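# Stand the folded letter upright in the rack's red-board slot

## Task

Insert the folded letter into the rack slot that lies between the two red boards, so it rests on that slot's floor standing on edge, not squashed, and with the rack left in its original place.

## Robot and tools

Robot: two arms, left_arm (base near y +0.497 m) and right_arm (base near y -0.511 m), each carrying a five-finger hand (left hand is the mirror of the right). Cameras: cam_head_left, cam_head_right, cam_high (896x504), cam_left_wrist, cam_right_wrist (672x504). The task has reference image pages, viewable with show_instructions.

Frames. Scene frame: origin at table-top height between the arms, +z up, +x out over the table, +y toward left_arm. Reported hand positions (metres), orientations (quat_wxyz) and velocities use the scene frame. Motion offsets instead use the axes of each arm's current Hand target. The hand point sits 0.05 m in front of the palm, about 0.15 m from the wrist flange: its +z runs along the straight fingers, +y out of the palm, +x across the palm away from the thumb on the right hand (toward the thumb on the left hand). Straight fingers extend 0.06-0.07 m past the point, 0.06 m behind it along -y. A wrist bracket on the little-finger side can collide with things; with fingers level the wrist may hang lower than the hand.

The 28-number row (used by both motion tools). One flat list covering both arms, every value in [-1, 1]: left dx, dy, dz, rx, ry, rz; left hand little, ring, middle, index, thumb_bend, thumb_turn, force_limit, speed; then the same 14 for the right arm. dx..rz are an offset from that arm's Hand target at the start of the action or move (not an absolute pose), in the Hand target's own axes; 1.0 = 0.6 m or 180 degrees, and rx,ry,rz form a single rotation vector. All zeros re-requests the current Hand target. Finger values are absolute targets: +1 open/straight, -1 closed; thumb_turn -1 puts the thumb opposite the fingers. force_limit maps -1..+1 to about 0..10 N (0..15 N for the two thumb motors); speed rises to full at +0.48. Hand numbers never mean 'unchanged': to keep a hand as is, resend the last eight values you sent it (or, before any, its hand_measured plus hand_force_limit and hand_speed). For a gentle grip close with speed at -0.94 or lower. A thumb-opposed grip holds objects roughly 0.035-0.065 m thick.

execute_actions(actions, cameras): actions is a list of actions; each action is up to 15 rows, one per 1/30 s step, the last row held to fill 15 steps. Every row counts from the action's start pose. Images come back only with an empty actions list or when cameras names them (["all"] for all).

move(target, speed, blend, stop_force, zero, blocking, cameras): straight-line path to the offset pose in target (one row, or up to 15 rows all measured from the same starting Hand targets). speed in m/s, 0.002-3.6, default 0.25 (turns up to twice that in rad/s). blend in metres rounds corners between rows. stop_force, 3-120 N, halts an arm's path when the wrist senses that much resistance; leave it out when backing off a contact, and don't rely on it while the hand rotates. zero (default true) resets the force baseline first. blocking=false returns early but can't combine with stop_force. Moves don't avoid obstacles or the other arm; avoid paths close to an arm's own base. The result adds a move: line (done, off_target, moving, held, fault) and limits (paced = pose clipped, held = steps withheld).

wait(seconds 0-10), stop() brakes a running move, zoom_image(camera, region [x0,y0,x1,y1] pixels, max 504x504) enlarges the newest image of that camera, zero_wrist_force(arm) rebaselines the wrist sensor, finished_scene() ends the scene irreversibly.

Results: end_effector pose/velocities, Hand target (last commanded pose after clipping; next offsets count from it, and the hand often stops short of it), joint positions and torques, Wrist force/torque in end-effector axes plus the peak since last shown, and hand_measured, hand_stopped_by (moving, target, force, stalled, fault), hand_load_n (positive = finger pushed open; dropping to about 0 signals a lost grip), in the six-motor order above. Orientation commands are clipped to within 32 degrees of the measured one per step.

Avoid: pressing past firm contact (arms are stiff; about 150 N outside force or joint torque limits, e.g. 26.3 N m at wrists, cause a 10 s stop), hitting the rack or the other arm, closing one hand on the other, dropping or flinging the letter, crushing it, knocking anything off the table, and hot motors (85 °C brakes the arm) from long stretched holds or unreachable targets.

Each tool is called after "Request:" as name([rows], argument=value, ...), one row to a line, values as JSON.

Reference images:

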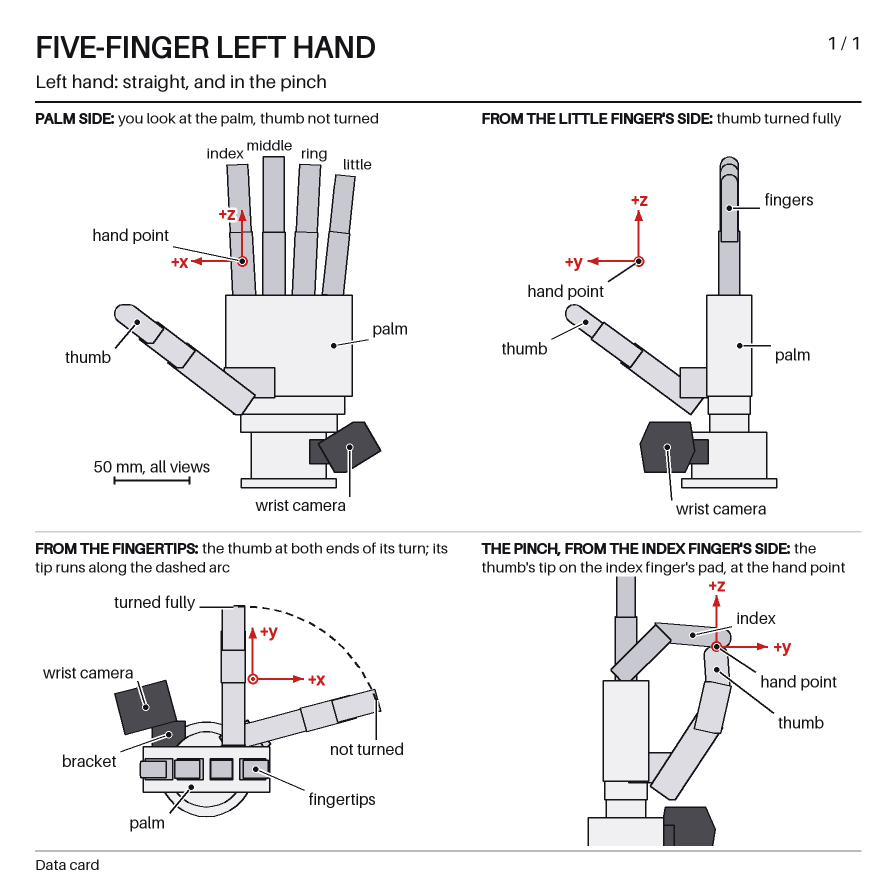

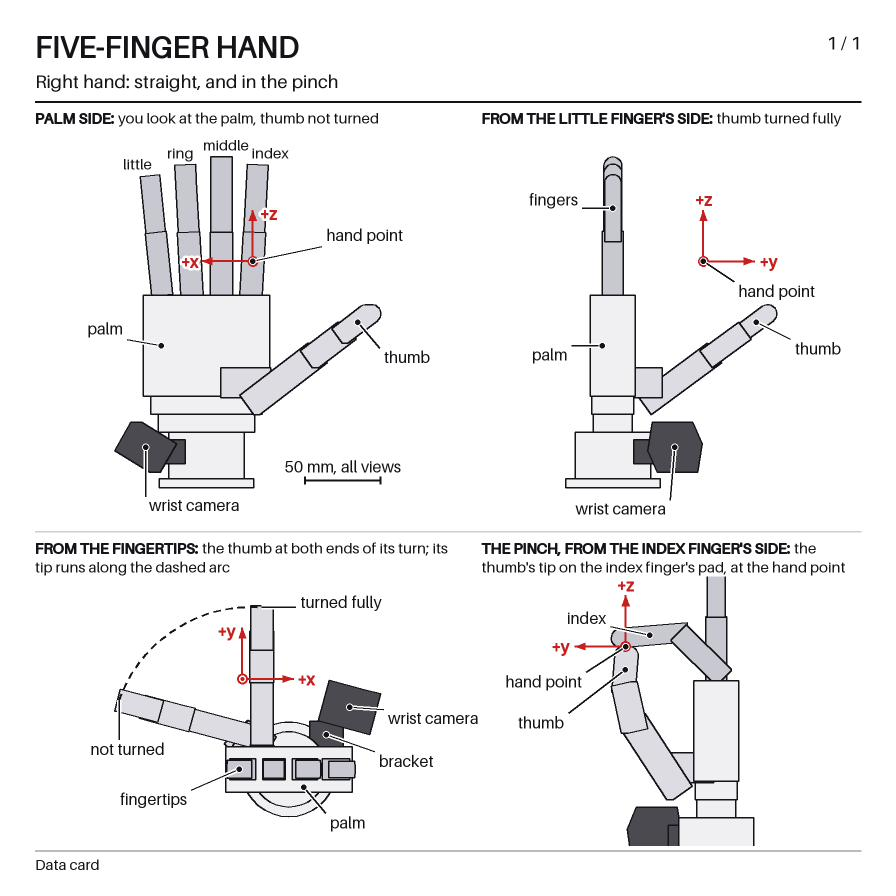

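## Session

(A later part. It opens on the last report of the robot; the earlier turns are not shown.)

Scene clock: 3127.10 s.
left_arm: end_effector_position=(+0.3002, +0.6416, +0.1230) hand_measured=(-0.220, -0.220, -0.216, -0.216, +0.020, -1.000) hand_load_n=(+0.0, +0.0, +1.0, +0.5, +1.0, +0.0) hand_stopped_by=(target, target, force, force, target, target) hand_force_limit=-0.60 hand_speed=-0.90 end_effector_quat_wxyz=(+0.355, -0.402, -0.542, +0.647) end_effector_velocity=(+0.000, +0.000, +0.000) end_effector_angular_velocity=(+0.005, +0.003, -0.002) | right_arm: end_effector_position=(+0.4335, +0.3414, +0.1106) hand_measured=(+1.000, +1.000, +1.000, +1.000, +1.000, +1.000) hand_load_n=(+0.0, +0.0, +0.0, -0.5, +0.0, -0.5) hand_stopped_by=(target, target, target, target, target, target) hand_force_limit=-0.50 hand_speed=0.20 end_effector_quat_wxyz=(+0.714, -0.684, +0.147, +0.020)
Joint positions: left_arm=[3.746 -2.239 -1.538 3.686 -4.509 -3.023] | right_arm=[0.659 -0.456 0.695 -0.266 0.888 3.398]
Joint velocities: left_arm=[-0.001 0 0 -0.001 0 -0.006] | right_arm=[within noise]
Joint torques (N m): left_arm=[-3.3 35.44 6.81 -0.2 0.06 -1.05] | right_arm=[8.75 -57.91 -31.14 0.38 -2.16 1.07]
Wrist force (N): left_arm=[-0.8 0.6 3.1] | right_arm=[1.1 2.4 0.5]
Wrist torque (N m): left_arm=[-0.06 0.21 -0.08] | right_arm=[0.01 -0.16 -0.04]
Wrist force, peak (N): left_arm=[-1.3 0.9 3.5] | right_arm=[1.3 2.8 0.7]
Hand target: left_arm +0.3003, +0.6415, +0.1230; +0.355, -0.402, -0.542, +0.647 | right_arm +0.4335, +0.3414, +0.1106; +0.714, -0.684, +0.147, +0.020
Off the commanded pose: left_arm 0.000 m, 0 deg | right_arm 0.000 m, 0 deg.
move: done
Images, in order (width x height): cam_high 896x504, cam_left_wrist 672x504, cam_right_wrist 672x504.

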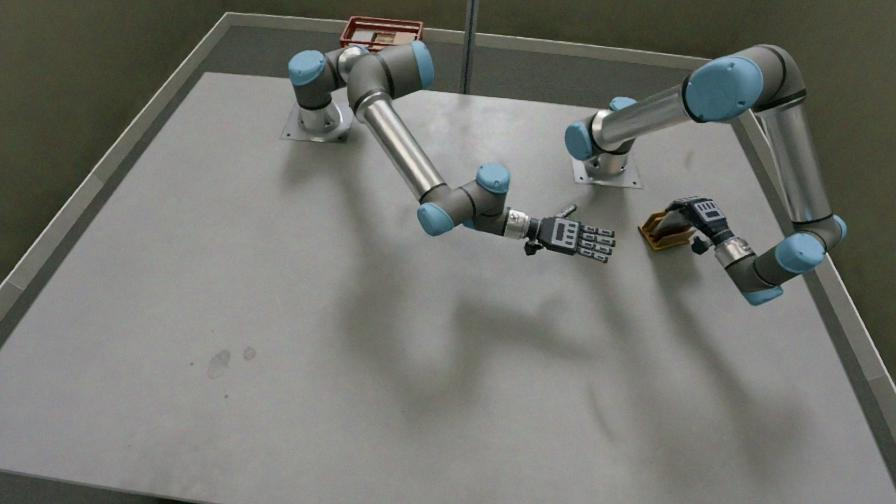

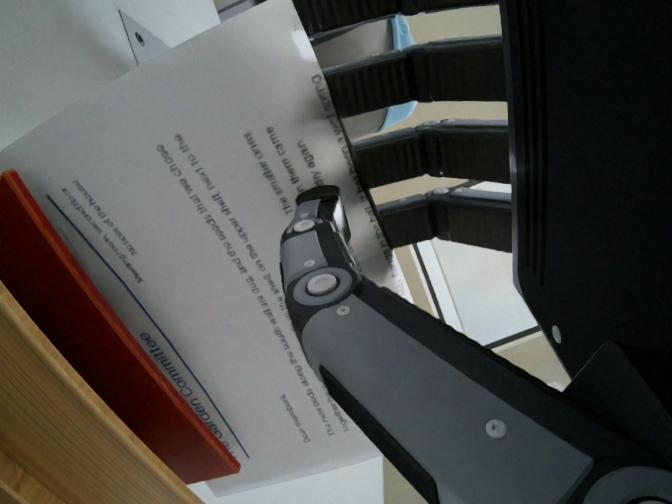

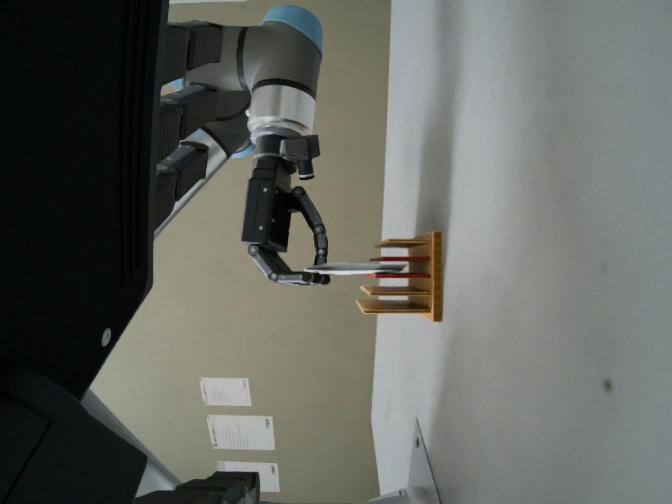

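Request:
move(target=[0.0037,0.0263,-0.0024,0,0,0,-0.22,-0.22,-0.24,-0.24,0.02,-1,-0.6,-0.9,0,0,0,0,0,0,1,1,1,1,1,1,-0.5,0.2], speed=0.02, cameras=["cam_right_wrist","cam_left_wrist","cam_high"])

Request:
zoom_image(camera="cam_right_wrist", region=[300, 225, 440, 325])

Request:
zoom_image(camera="cam_left_wrist", region=[0, 150, 280, 504])

Scene clock: 3144.47 s.
left_arm: end_effector_position=(+0.3002, +0.6416, +0.1069) hand_measured=(-0.220, -0.220, -0.216, -0.216, +0.020, -1.000) hand_load_n=(+0.0, +0.0, +1.5, +0.5, +1.0, +0.5) hand_stopped_by=(target, target, force, force, target, target) hand_force_limit=-0.60 hand_speed=-0.90 end_effector_quat_wxyz=(+0.355, -0.402, -0.542, +0.647) | right_arm: end_effector_position=(+0.4335, +0.3414, +0.1106) hand_measured=(+1.000, +1.000, +1.000, +1.000, +1.000, +1.000) hand_load_n=(+0.0, +0.0, +0.0, -0.5, +0.0, +0.0) hand_stopped_by=(target, target, target, target, target, target) hand_force_limit=-0.50 hand_speed=0.20 end_effector_quat_wxyz=(+0.714, -0.684, +0.147, +0.020)
Joint positions: left_arm=[3.745 -2.262 -1.547 3.717 -4.509 -3.024] | right_arm=[0.659 -0.456 0.695 -0.266 0.888 3.398]
Joint torques (N m): left_arm=[5.01 55.37 13.35 -2.95 1.49 -1.46] | right_arm=[8.17 -58.19 -30.35 0.43 -2.2 1.33]
Wrist force (N): left_arm=[-0.8 0.7 2.7] | right_arm=[1.2 2.4 0.4]
Wrist torque (N m): left_arm=[-0.02 0.20 -0.05] | right_arm=[0.00 -0.18 -0.04]
Wrist force, peak (N): left_arm=[-1.1 0.9 3.5] | right_arm=[1.4 2.7 0.4]
Hand target: left_arm +0.3002, +0.6416, +0.1070; +0.355, -0.402, -0.542, +0.647 | right_arm +0.4335, +0.3414, +0.1106; +0.714, -0.684, +0.147, +0.020
Off the commanded pose: left_arm 0.000 m, 0 deg | right_arm 0.000 m, 0 deg.
move: done
Images, in order (width x height): cam_high 896x504, cam_left_wrist 672x504, cam_right_wrist 672x504.

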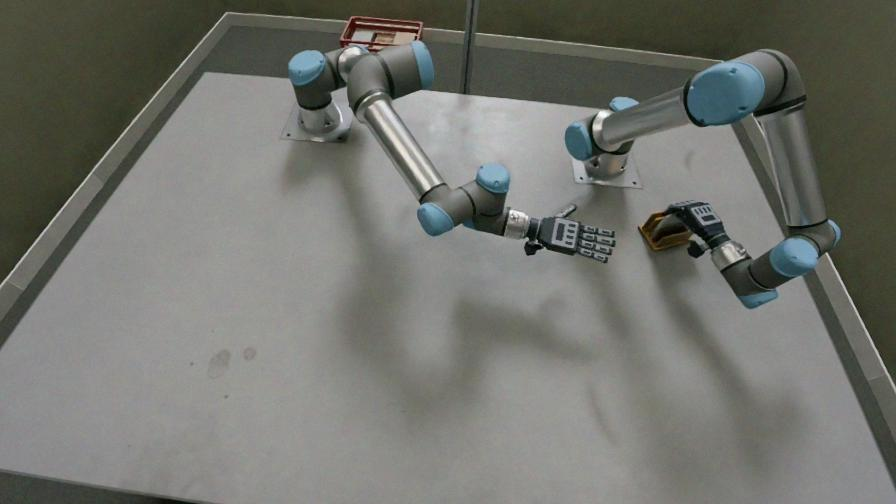

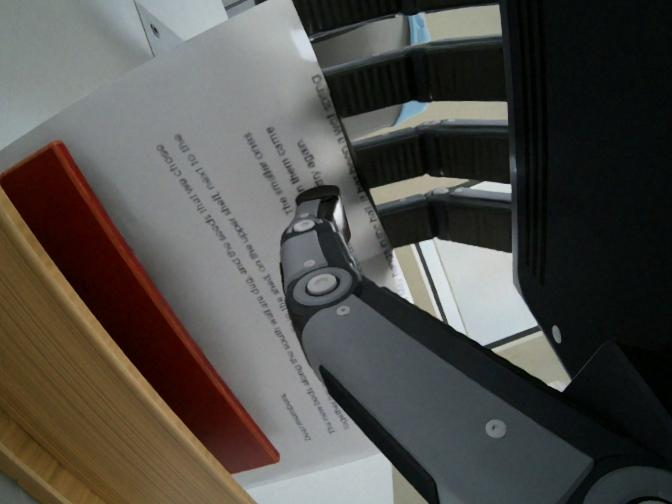

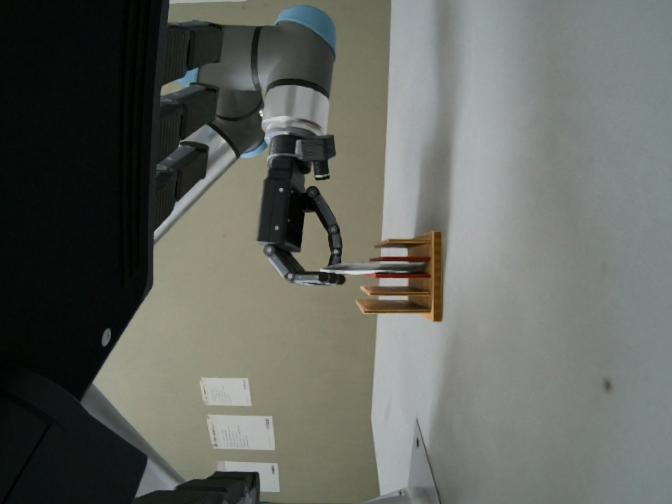

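Scaled by 3.600 from the camera's 672x504 image, which has a finer 960x720 frame.

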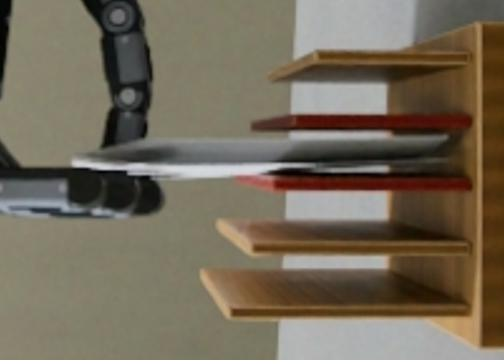

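Scaled by 1.424 from the camera's 672x504 image, which has a finer 960x720 frame.

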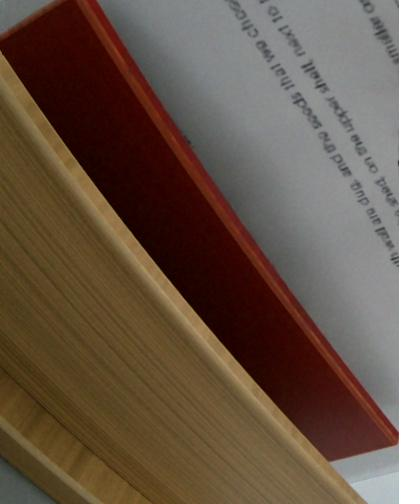

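Request:
move(target=[0.0009,0.0066,-0.0006,0,0,0,-0.22,-0.22,-0.24,-0.24,0.02,-1,-0.6,-0.9,0,0,0,0,0,0,1,1,1,1,1,1,-0.5,0.2], speed=0.01, cameras=["cam_right_wrist","cam_left_wrist"])

Request:
zoom_image(camera="cam_right_wrist", region=[300, 225, 440, 325])

Scene clock: 3171.20 s.
left_arm: end_effector_position=(+0.3003, +0.6416, +0.1029) hand_measured=(-0.220, -0.220, -0.216, -0.216, +0.020, -1.000) hand_load_n=(+0.0, +0.0, +1.5, +0.5, +1.0, +0.0) hand_stopped_by=(target, target, force, force, target, target) hand_force_limit=-0.60 hand_speed=-0.90 end_effector_quat_wxyz=(+0.355, -0.402, -0.542, +0.647) | right_arm: end_effector_position=(+0.4335, +0.3414, +0.1106) hand_measured=(+1.000, +1.000, +1.000, +1.000, +1.000, +1.000) hand_load_n=(+0.0, +0.0, -0.5, +0.0, +0.0, -0.5) hand_stopped_by=(target, target, target, target, target, target) hand_force_limit=-0.50 hand_speed=0.20 end_effector_quat_wxyz=(+0.714, -0.684, +0.147, +0.020)
Joint positions: left_arm=[3.745 -2.267 -1.549 3.725 -4.509 -3.024] | right_arm=[0.659 -0.456 0.695 -0.266 0.888 3.398]
Joint torques (N m): left_arm=[5.05 42.46 8.1 -1.49 0.99 -1.04] | right_arm=[8.55 -58.69 -30.67 0.47 -2.27 1.46]
Wrist force (N): left_arm=[-1.0 0.6 3.0] | right_arm=[1.1 2.4 0.4]
Wrist torque (N m): left_arm=[-0.05 0.24 -0.07] | right_arm=[0.01 -0.16 -0.05]
Wrist force, peak (N): left_arm=[-1.0 0.6 3.5] | right_arm=[1.4 2.7 0.5]
Hand target: left_arm +0.3003, +0.6416, +0.1030; +0.355, -0.402, -0.542, +0.647 | right_arm +0.4335, +0.3414, +0.1106; +0.714, -0.684, +0.147, +0.020
Off the commanded pose: left_arm 0.000 m, 0 deg | right_arm 0.000 m, 0 deg.
move: done
Images, in order (width x height): cam_left_wrist 672x504, cam_right_wrist 672x504.

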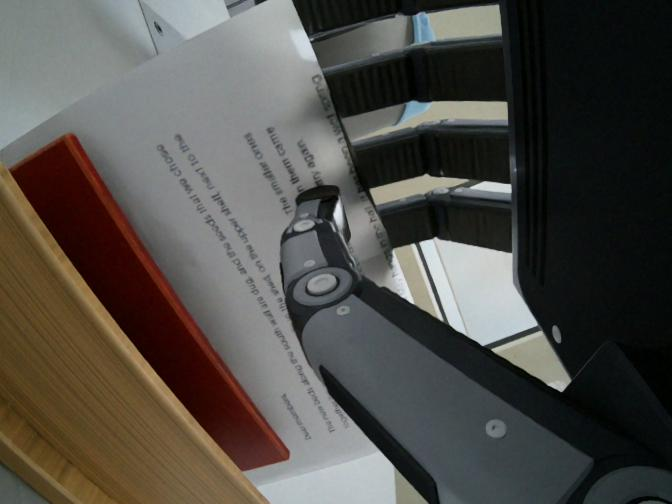

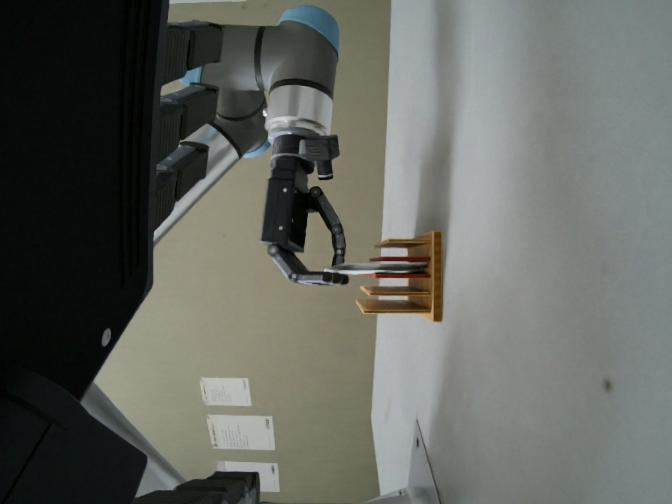

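Scaled by 3.600 from the camera's 672x504 image, which has a finer 960x720 frame.

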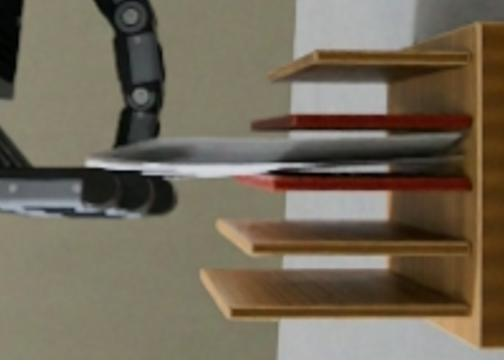

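Request:
move(target=[0.0011,0.0082,-0.00075,0,0,0,-0.22,-0.22,-0.24,-0.24,0.02,-1,-0.6,-0.9,0,0,0,0,0,0,1,1,1,1,1,1,-0.5,0.2], speed=0.008, stop_force=3, cameras=["cam_right_wrist","cam_left_wrist"])

Request:
zoom_image(camera="cam_right_wrist", region=[300, 225, 440, 325])

Request:
zoom_image(camera="cam_right_wrist", region=[390, 240, 440, 300])

Scene clock: 3187.73 s.
left_arm: end_effector_position=(+0.3002, +0.6416, +0.0980) hand_measured=(-0.220, -0.220, -0.216, -0.216, +0.020, -1.000) hand_load_n=(+0.0, +0.0, +1.5, +0.5, +1.0, +0.5) hand_stopped_by=(target, target, force, force, target, target) hand_force_limit=-0.60 hand_speed=-0.90 end_effector_quat_wxyz=(+0.355, -0.402, -0.542, +0.647) | right_arm: end_effector_position=(+0.4335, +0.3414, +0.1106) hand_measured=(+1.000, +1.000, +1.000, +1.000, +1.000, +1.000) hand_load_n=(+0.0, +0.0, +0.0, +0.0, +0.0, +0.0) hand_stopped_by=(target, target, target, target, target, target) hand_force_limit=-0.50 hand_speed=0.20 end_effector_quat_wxyz=(+0.714, -0.684, +0.147, +0.020)
Joint positions: left_arm=[3.745 -2.275 -1.551 3.735 -4.509 -3.024] | right_arm=[0.659 -0.456 0.695 -0.266 0.888 3.398]
Joint torques (N m): left_arm=[-5.08 56.28 12.11 -2.74 -0.83 0.42] | right_arm=[7.95 -58.73 -30.85 0.38 -2.22 1.41]
Wrist force (N): left_arm=[-0.7 -0.1 3.3] | right_arm=[1.3 2.4 0.6]
Wrist torque (N m): left_arm=[-0.09 0.19 -0.05] | right_arm=[-0.01 -0.20 -0.03]
Wrist force, peak (N): left_arm=[-1.0 0.7 3.5] | right_arm=[1.1 2.8 0.4]
Hand target: left_arm +0.3003, +0.6416, +0.0980; +0.355, -0.402, -0.542, +0.647 | right_arm +0.4335, +0.3414, +0.1106; +0.714, -0.684, +0.147, +0.020
Off the commanded pose: left_arm 0.000 m, 0 deg | right_arm 0.000 m, 0 deg.
move: done
Images, in order (width x height): cam_left_wrist 672x504, cam_right_wrist 672x504.

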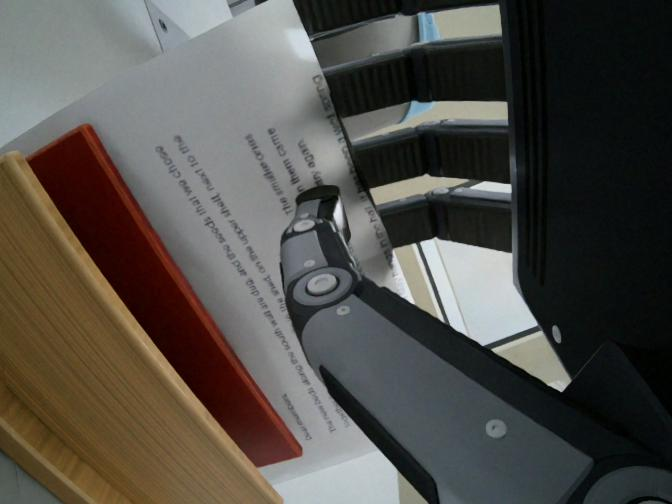

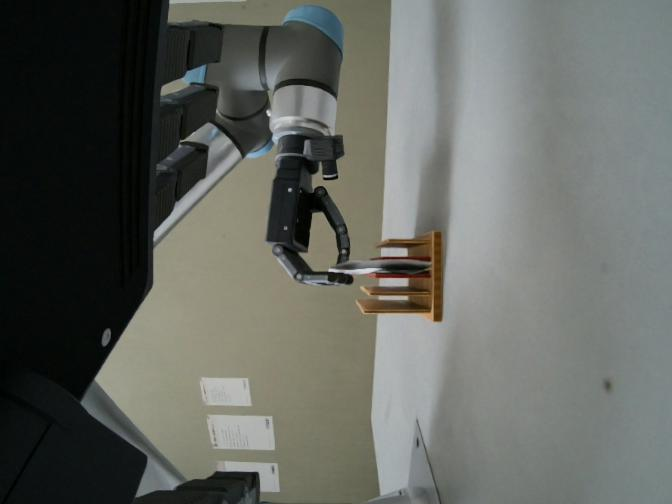

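Scaled by 3.600 from the camera's 672x504 image, which has a finer 960x720 frame.

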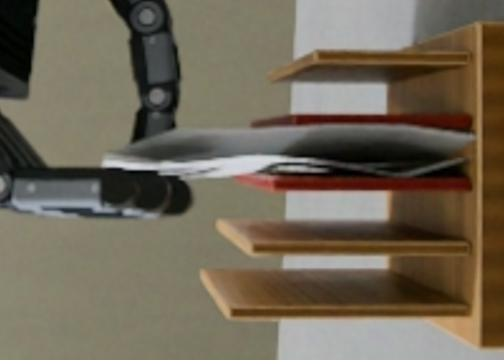

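Scaled by 8.400 from the camera's 672x504 image, which has a finer 960x720 frame.

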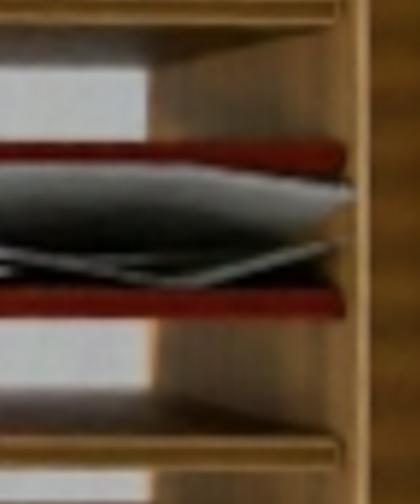

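Request:
move(target=[-0.0006,-0.0045,0.0004,0,0,0,-0.22,-0.22,-0.24,-0.24,0.02,-1,-0.6,-0.9,0,0,0,0,0,0,1,1,1,1,1,1,-0.5,0.2], speed=0.008, cameras=["cam_right_wrist","cam_high"])

Request:
zoom_image(camera="cam_right_wrist", region=[300, 225, 440, 325])

Request:
zoom_image(camera="cam_high", region=[630, 160, 750, 260])

Scene clock: 3206.27 s.
left_arm: end_effector_position=(+0.3003, +0.6416, +0.1008) hand_measured=(-0.220, -0.220, -0.216, -0.216, +0.020, -1.000) hand_load_n=(+0.0, +0.0, +1.5, +0.5, +1.0, +0.0) hand_stopped_by=(target, target, force, force, target, target) hand_force_limit=-0.60 hand_speed=-0.90 end_effector_quat_wxyz=(+0.355, -0.402, -0.542, +0.647) | right_arm: end_effector_position=(+0.4335, +0.3414, +0.1106) hand_measured=(+1.000, +1.000, +1.000, +1.000, +1.000, +1.000) hand_load_n=(+0.0, +0.0, +0.0, -0.5, +0.0, +0.0) hand_stopped_by=(target, target, target, target, target, target) hand_force_limit=-0.50 hand_speed=0.20 end_effector_quat_wxyz=(+0.714, -0.684, +0.147, +0.020)
Joint positions: left_arm=[3.745 -2.27 -1.55 3.729 -4.509 -3.024] | right_arm=[0.659 -0.456 0.695 -0.266 0.888 3.398]
Joint torques (N m): left_arm=[-2.08 52.95 22.66 -2.26 0.4 1.23] | right_arm=[8.53 -58.63 -31.29 0.58 -2.24 1.46]
Wrist force (N): left_arm=[-0.9 0.6 2.9] | right_arm=[1.1 2.5 0.5]
Wrist torque (N m): left_arm=[-0.05 0.22 -0.06] | right_arm=[0.01 -0.16 -0.05]
Wrist force, peak (N): left_arm=[-0.6 0.2 3.7] | right_arm=[1.3 2.7 0.7]
Hand target: left_arm +0.3003, +0.6416, +0.1008; +0.355, -0.402, -0.542, +0.647 | right_arm +0.4335, +0.3414, +0.1106; +0.714, -0.684, +0.147, +0.020
Off the commanded pose: left_arm 0.000 m, 0 deg | right_arm 0.000 m, 0 deg.
move: done
Images, in order (width x height): cam_high 896x504, cam_right_wrist 672x504.

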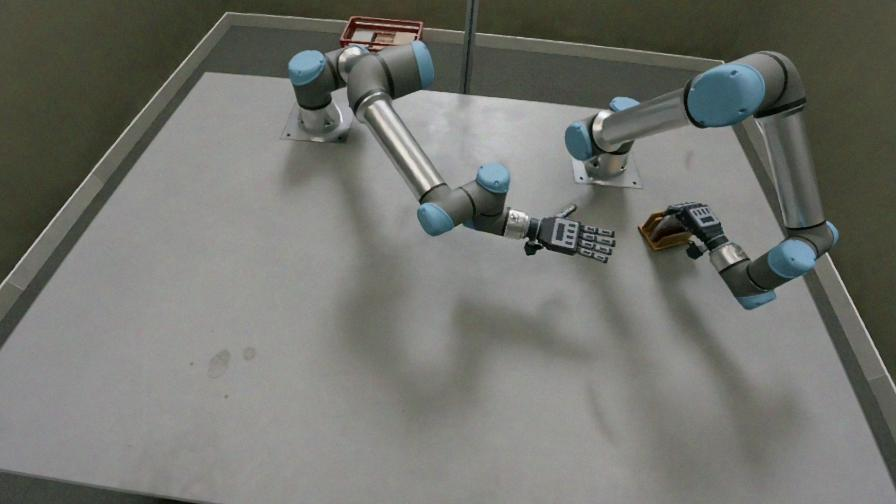

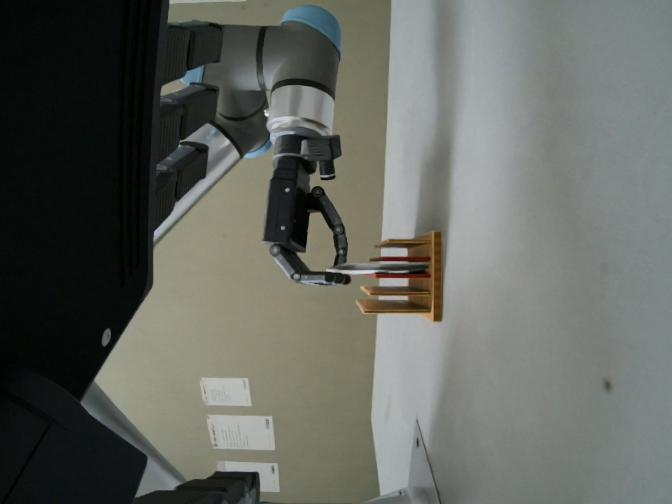

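Scaled by 3.600 from the camera's 672x504 image, which has a finer 960x720 frame.

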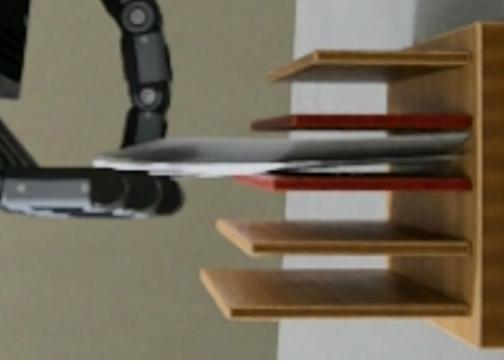

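Scaled by 4.200.

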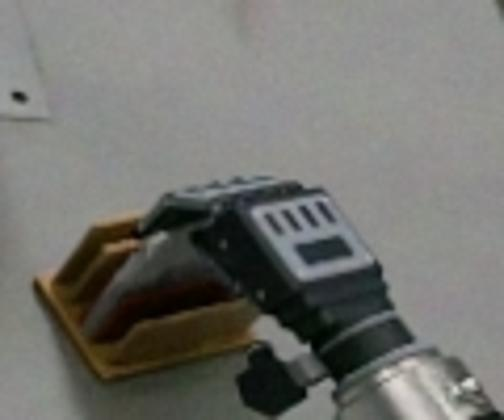

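Request:
move(target=[0,0,0,0,0,0,-0.15,-0.15,-0.17,-0.17,0.1,-1,-0.6,-0.9,0,0,0,0,0,0,1,1,1,1,1,1,-0.5,0.2], cameras=["cam_right_wrist","cam_left_wrist"])

Request:
zoom_image(camera="cam_right_wrist", region=[300, 225, 440, 325])

Scene clock: 3226.33 s.
left_arm: end_effector_position=(+0.3003, +0.6416, +0.1008) hand_measured=(-0.150, -0.150, -0.170, -0.170, +0.100, -1.000) hand_load_n=(+0.0, +0.0, +0.0, +0.0, +0.0, +0.5) hand_stopped_by=(target, target, target, target, target, target) hand_force_limit=-0.60 hand_speed=-0.90 end_effector_quat_wxyz=(+0.355, -0.402, -0.542, +0.647) | right_arm: end_effector_position=(+0.4335, +0.3414, +0.1106) hand_measured=(+1.000, +1.000, +1.000, +1.000, +1.000, +1.000) hand_load_n=(+0.0, +0.0, +0.0, +0.0, +0.0, -0.5) hand_stopped_by=(target, target, target, target, target, target) hand_force_limit=-0.50 hand_speed=0.20 end_effector_quat_wxyz=(+0.714, -0.684, +0.147, +0.020)
Joint positions: left_arm=[3.745 -2.271 -1.55 3.729 -4.509 -3.024] | right_arm=[0.659 -0.456 0.695 -0.266 0.888 3.398]
Joint torques (N m): left_arm=[3.82 34.52 6.21 -0.48 1.4 -1.15] | right_arm=[6.8 -58.98 -30.99 0.36 -2.22 1.6]
Wrist force (N): left_arm=[-1.2 0.8 3.0] | right_arm=[1.3 2.5 0.2]
Wrist torque (N m): left_arm=[-0.02 0.26 -0.08] | right_arm=[0.03 -0.18 -0.03]
Wrist force, peak (N): left_arm=[-1.2 0.8 3.5] | right_arm=[1.3 2.9 0.4]
Hand target: left_arm +0.3003, +0.6416, +0.1008; +0.355, -0.402, -0.542, +0.647 | right_arm +0.4335, +0.3414, +0.1106; +0.714, -0.684, +0.147, +0.020
Off the commanded pose: left_arm 0.000 m, 0 deg | right_arm 0.000 m, 0 deg.
move: done
Images, in order (width x height): cam_left_wrist 672x504, cam_right_wrist 672x504.

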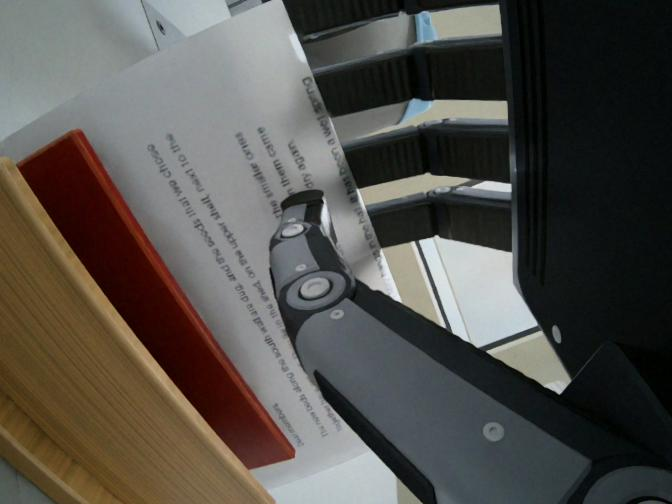

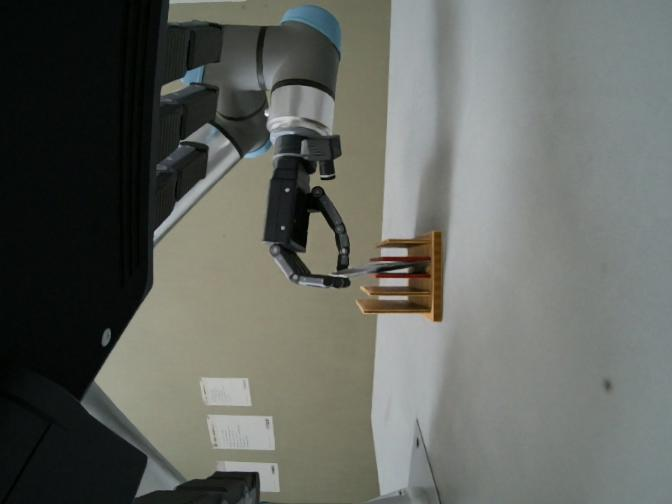

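Scaled by 3.600 from the camera's 672x504 image, which has a finer 960x720 frame.

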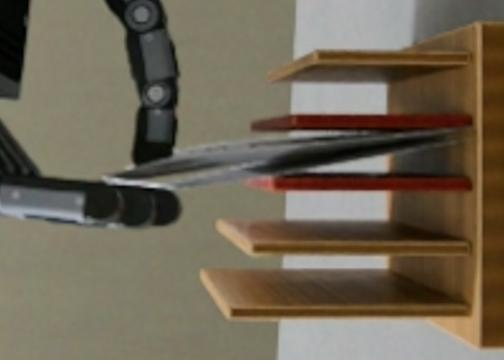

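Request:
move(target=[0,0,0,0,0,0,-0.1,-0.1,-0.1,-0.1,0.35,-1,-0.6,-0.8,0,0,0,0,0,0,1,1,1,1,1,1,-0.5,0.2], cameras=["cam_right_wrist","cam_left_wrist"])

Request:
zoom_image(camera="cam_right_wrist", region=[300, 225, 440, 325])

Scene clock: 3235.93 s.
left_arm: end_effector_position=(+0.3003, +0.6416, +0.1008) hand_measured=(-0.100, -0.100, -0.100, -0.100, +0.350, -1.000) hand_load_n=(+0.0, +0.0, +0.0, -0.5, +0.0, +0.0) hand_stopped_by=(target, target, target, target, target, target) hand_force_limit=-0.60 hand_speed=-0.80 end_effector_quat_wxyz=(+0.355, -0.402, -0.542, +0.647) | right_arm: end_effector_position=(+0.4335, +0.3414, +0.1106) hand_measured=(+1.000, +1.000, +1.000, +1.000, +1.000, +1.000) hand_load_n=(+0.0, -0.5, -0.5, +0.0, +0.0, +0.0) hand_stopped_by=(target, target, target, target, target, target) hand_force_limit=-0.50 hand_speed=0.20 end_effector_quat_wxyz=(+0.714, -0.684, +0.147, +0.020)
Joint positions: left_arm=[3.745 -2.271 -1.55 3.729 -4.509 -3.024] | right_arm=[0.659 -0.456 0.695 -0.266 0.888 3.398]
Joint torques (N m): left_arm=[4.02 33.01 6.4 -0.6 1.45 -1.34] | right_arm=[7.1 -58.83 -31.1 0.6 -2.22 1.45]
Wrist force (N): left_arm=[-0.9 0.8 3.3] | right_arm=[1.1 2.4 0.5]
Wrist torque (N m): left_arm=[-0.04 0.22 -0.06] | right_arm=[-0.01 -0.16 -0.05]
Wrist force, peak (N): left_arm=[-1.2 0.8 3.6] | right_arm=[1.4 2.8 0.5]
Hand target: left_arm +0.3003, +0.6416, +0.1008; +0.355, -0.402, -0.542, +0.647 | right_arm +0.4335, +0.3414, +0.1106; +0.714, -0.684, +0.147, +0.020
Off the commanded pose: left_arm 0.000 m, 0 deg | right_arm 0.000 m, 0 deg.
move: done
Images, in order (width x height): cam_left_wrist 672x504, cam_right_wrist 672x504.

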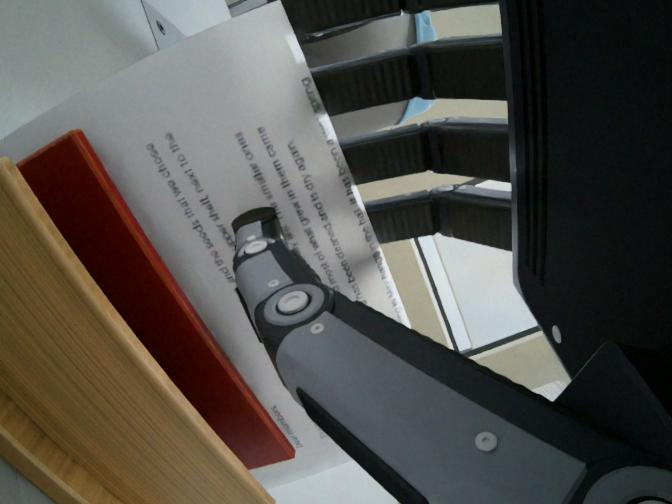

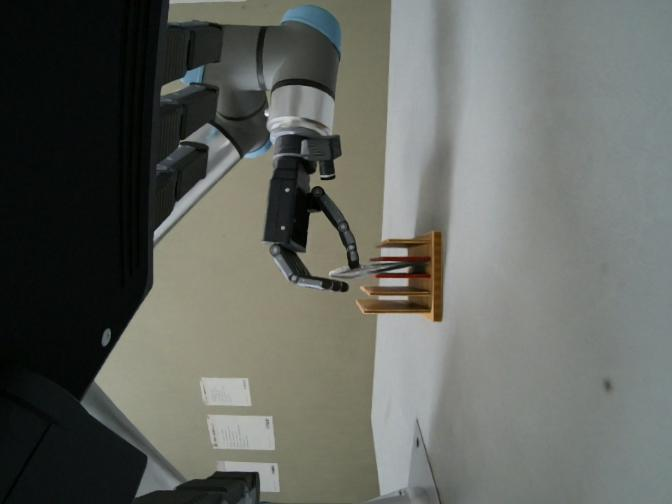

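Scaled by 3.600 from the camera's 672x504 image, which has a finer 960x720 frame.

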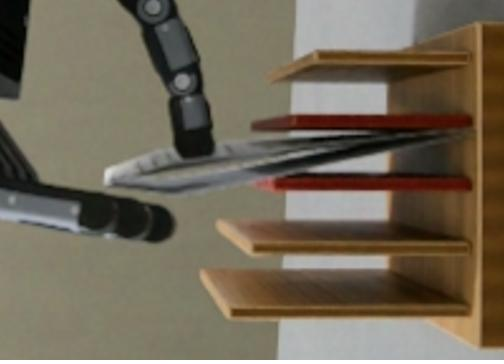

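Request:
move([
  [0,0,0,0,0,0,0.2,0.2,0.2,0.2,0.35,-1,-0.6,-0.5,0,0,0,0,0,0,1,1,1,1,1,1,-0.5,0.2],
  [0,0,-0.0133,0,0,0,0.2,0.2,0.2,0.2,0.35,-1,-0.6,-0.5,0,0,0,0,0,0,1,1,1,1,1,1,-0.5,0.2],
], speed=0.02, cameras=["cam_right_wrist","cam_left_wrist"])

Request:
zoom_image(camera="cam_right_wrist", region=[300, 225, 440, 325])

Scene clock: 3260.10 s.
left_arm: end_effector_position=(+0.3076, +0.6449, +0.1000) hand_measured=(+0.200, +0.200, +0.200, +0.200, +0.350, -1.000) hand_load_n=(+0.0, +0.0, +0.0, +0.0, +0.0, +0.0) hand_stopped_by=(target, target, target, target, target, target) hand_force_limit=-0.60 hand_speed=-0.50 end_effector_quat_wxyz=(+0.355, -0.402, -0.542, +0.647) end_effector_velocity=(-0.001, -0.001, -0.001) end_effector_angular_velocity=(-0.001, +0.000, -0.001) | right_arm: end_effector_position=(+0.4335, +0.3414, +0.1106) hand_measured=(+1.000, +1.000, +1.000, +1.000, +1.000, +1.000) hand_load_n=(+0.0, +0.0, +0.0, -0.5, +0.0, +0.0) hand_stopped_by=(target, target, target, target, target, target) hand_force_limit=-0.50 hand_speed=0.20 end_effector_quat_wxyz=(+0.714, -0.684, +0.147, +0.020)
Joint positions: left_arm=[3.743 -2.287 -1.521 3.717 -4.512 -3.023] | right_arm=[0.659 -0.456 0.695 -0.266 0.888 3.398]
Joint velocities: left_arm=[-0.001 0.001 -0.005 0.003 0 0.001] | right_arm=[within noise]
Joint torques (N m): left_arm=[-2.19 58.31 5.67 -0.92 -0.51 1.44] | right_arm=[7.09 -59.69 -30.6 0.4 -2.05 1.54]
Wrist force (N): left_arm=[-1.0 0.6 2.9] | right_arm=[1.4 2.5 0.5]
Wrist torque (N m): left_arm=[-0.05 0.24 -0.09] | right_arm=[0.00 -0.20 -0.03]
Wrist force, peak (N): left_arm=[-1.0 0.4 3.6] | right_arm=[1.3 2.8 0.5]
Hand target: left_arm +0.3075, +0.6449, +0.1001; +0.355, -0.402, -0.542, +0.647 | right_arm +0.4335, +0.3414, +0.1106; +0.714, -0.684, +0.147, +0.020
Off the commanded pose: left_arm 0.000 m, 0 deg | right_arm 0.000 m, 0 deg.
move: done
Images, in order (width x height): cam_left_wrist 672x504, cam_right_wrist 672x504.

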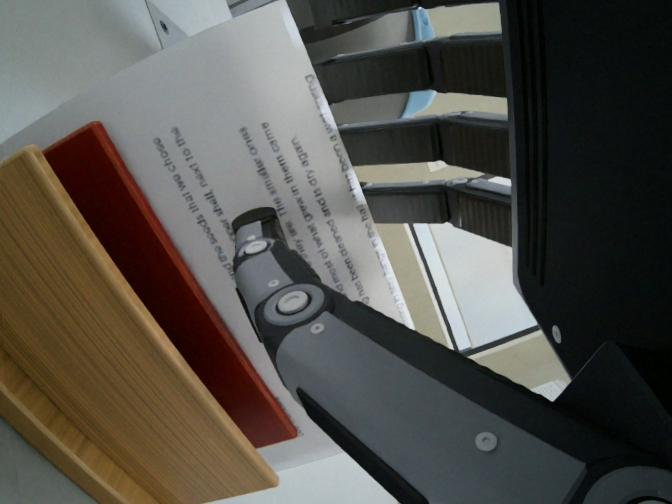

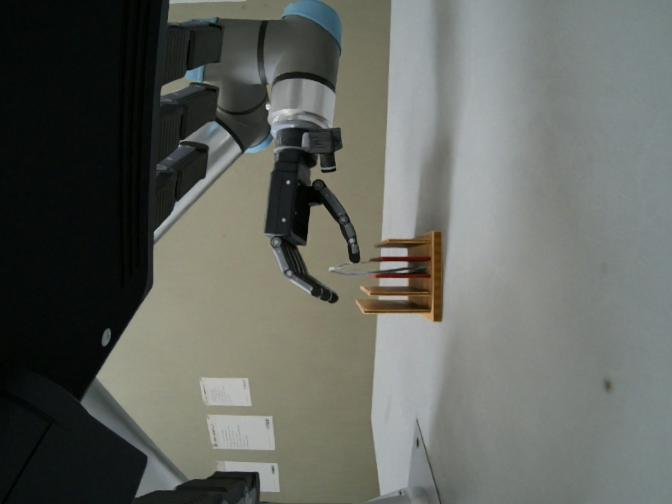

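Scaled by 3.600 from the camera's 672x504 image, which has a finer 960x720 frame.

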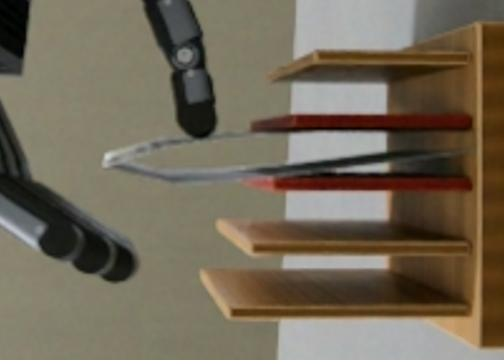

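Request:
move([
  [0,0,-0.0092,0,0,0,0.2,0.2,0.2,0.2,0.35,-1,-0.6,-0.5,0,0,0,0,0,0,1,1,1,1,1,1,-0.5,0.2],
  [-0.0045,-0.0329,-0.0062,0,0,0,0.2,0.2,0.2,0.2,0.35,-1,-0.6,-0.5,0,0,0,0,0,0,1,1,1,1,1,1,-0.5,0.2],
], speed=0.02, cameras=["cam_right_wrist","cam_left_wrist"])

Request:
zoom_image(camera="cam_right_wrist", region=[300, 225, 440, 325])

Scene clock: 3273.53 s.
left_arm: end_effector_position=(+0.3125, +0.6472, +0.1197) hand_measured=(+0.200, +0.200, +0.200, +0.200, +0.350, -1.000) hand_load_n=(-0.5, +0.0, +0.0, +0.0, +0.0, +0.0) hand_stopped_by=(target, target, target, target, target, target) hand_force_limit=-0.60 hand_speed=-0.50 end_effector_quat_wxyz=(+0.355, -0.402, -0.542, +0.647) | right_arm: end_effector_position=(+0.4335, +0.3414, +0.1106) hand_measured=(+1.000, +1.000, +1.000, +1.000, +1.000, +1.000) hand_load_n=(+0.0, +0.0, +0.0, +0.0, +0.0, -0.5) hand_stopped_by=(target, target, target, target, target, target) hand_force_limit=-0.50 hand_speed=0.20 end_effector_quat_wxyz=(+0.714, -0.684, +0.147, +0.020)
Joint positions: left_arm=[3.741 -2.269 -1.491 3.67 -4.514 -3.023] | right_arm=[0.659 -0.456 0.695 -0.266 0.888 3.398]
Joint torques (N m): left_arm=[5.68 36.59 15.86 -0.08 1.19 1.43] | right_arm=[6.8 -60.09 -30.98 0.41 -2.24 1.46]
Wrist force (N): left_arm=[-0.7 0.6 3.3] | right_arm=[1.4 2.3 0.4]
Wrist torque (N m): left_arm=[-0.06 0.20 -0.10] | right_arm=[-0.02 -0.20 -0.04]
Wrist force, peak (N): left_arm=[-1.1 1.0 3.6] | right_arm=[1.2 2.8 0.5]
Hand target: left_arm +0.3125, +0.6472, +0.1196; +0.355, -0.402, -0.542, +0.647 | right_arm +0.4335, +0.3414, +0.1106; +0.714, -0.684, +0.147, +0.020
Off the commanded pose: left_arm 0.000 m, 0 deg | right_arm 0.000 m, 0 deg.
move: done
Images, in order (width x height): cam_left_wrist 672x504, cam_right_wrist 672x504.

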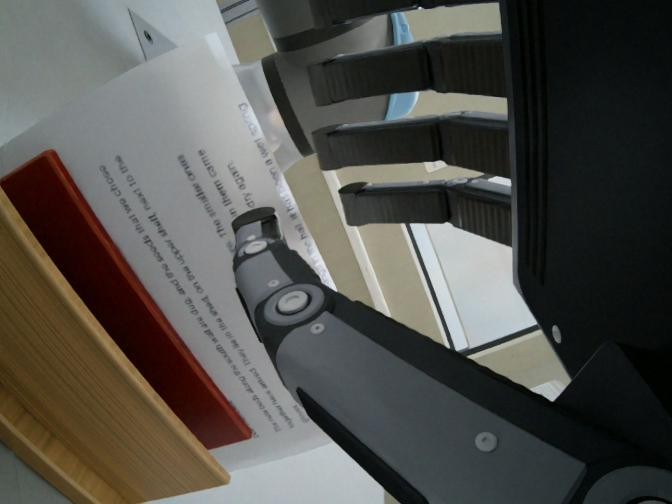

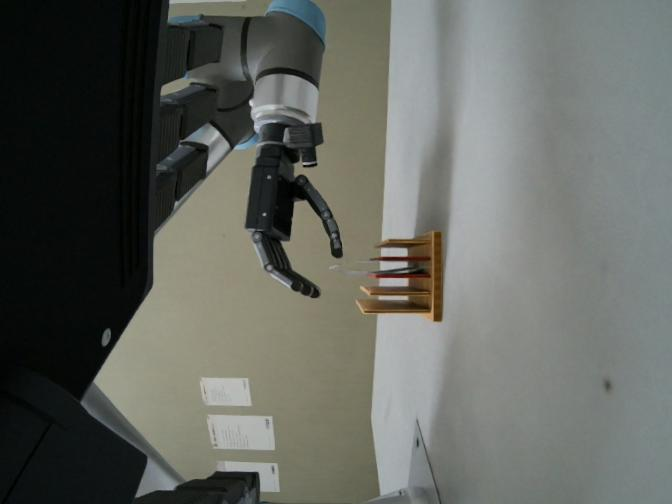

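Scaled by 3.600 from the camera's 672x504 image, which has a finer 960x720 frame.

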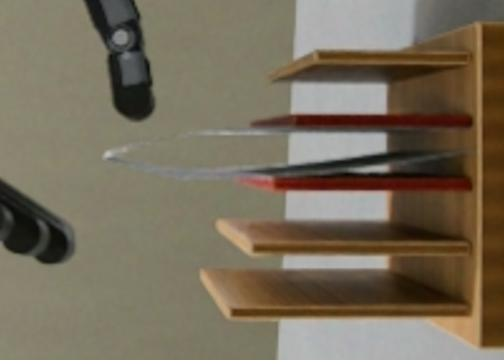

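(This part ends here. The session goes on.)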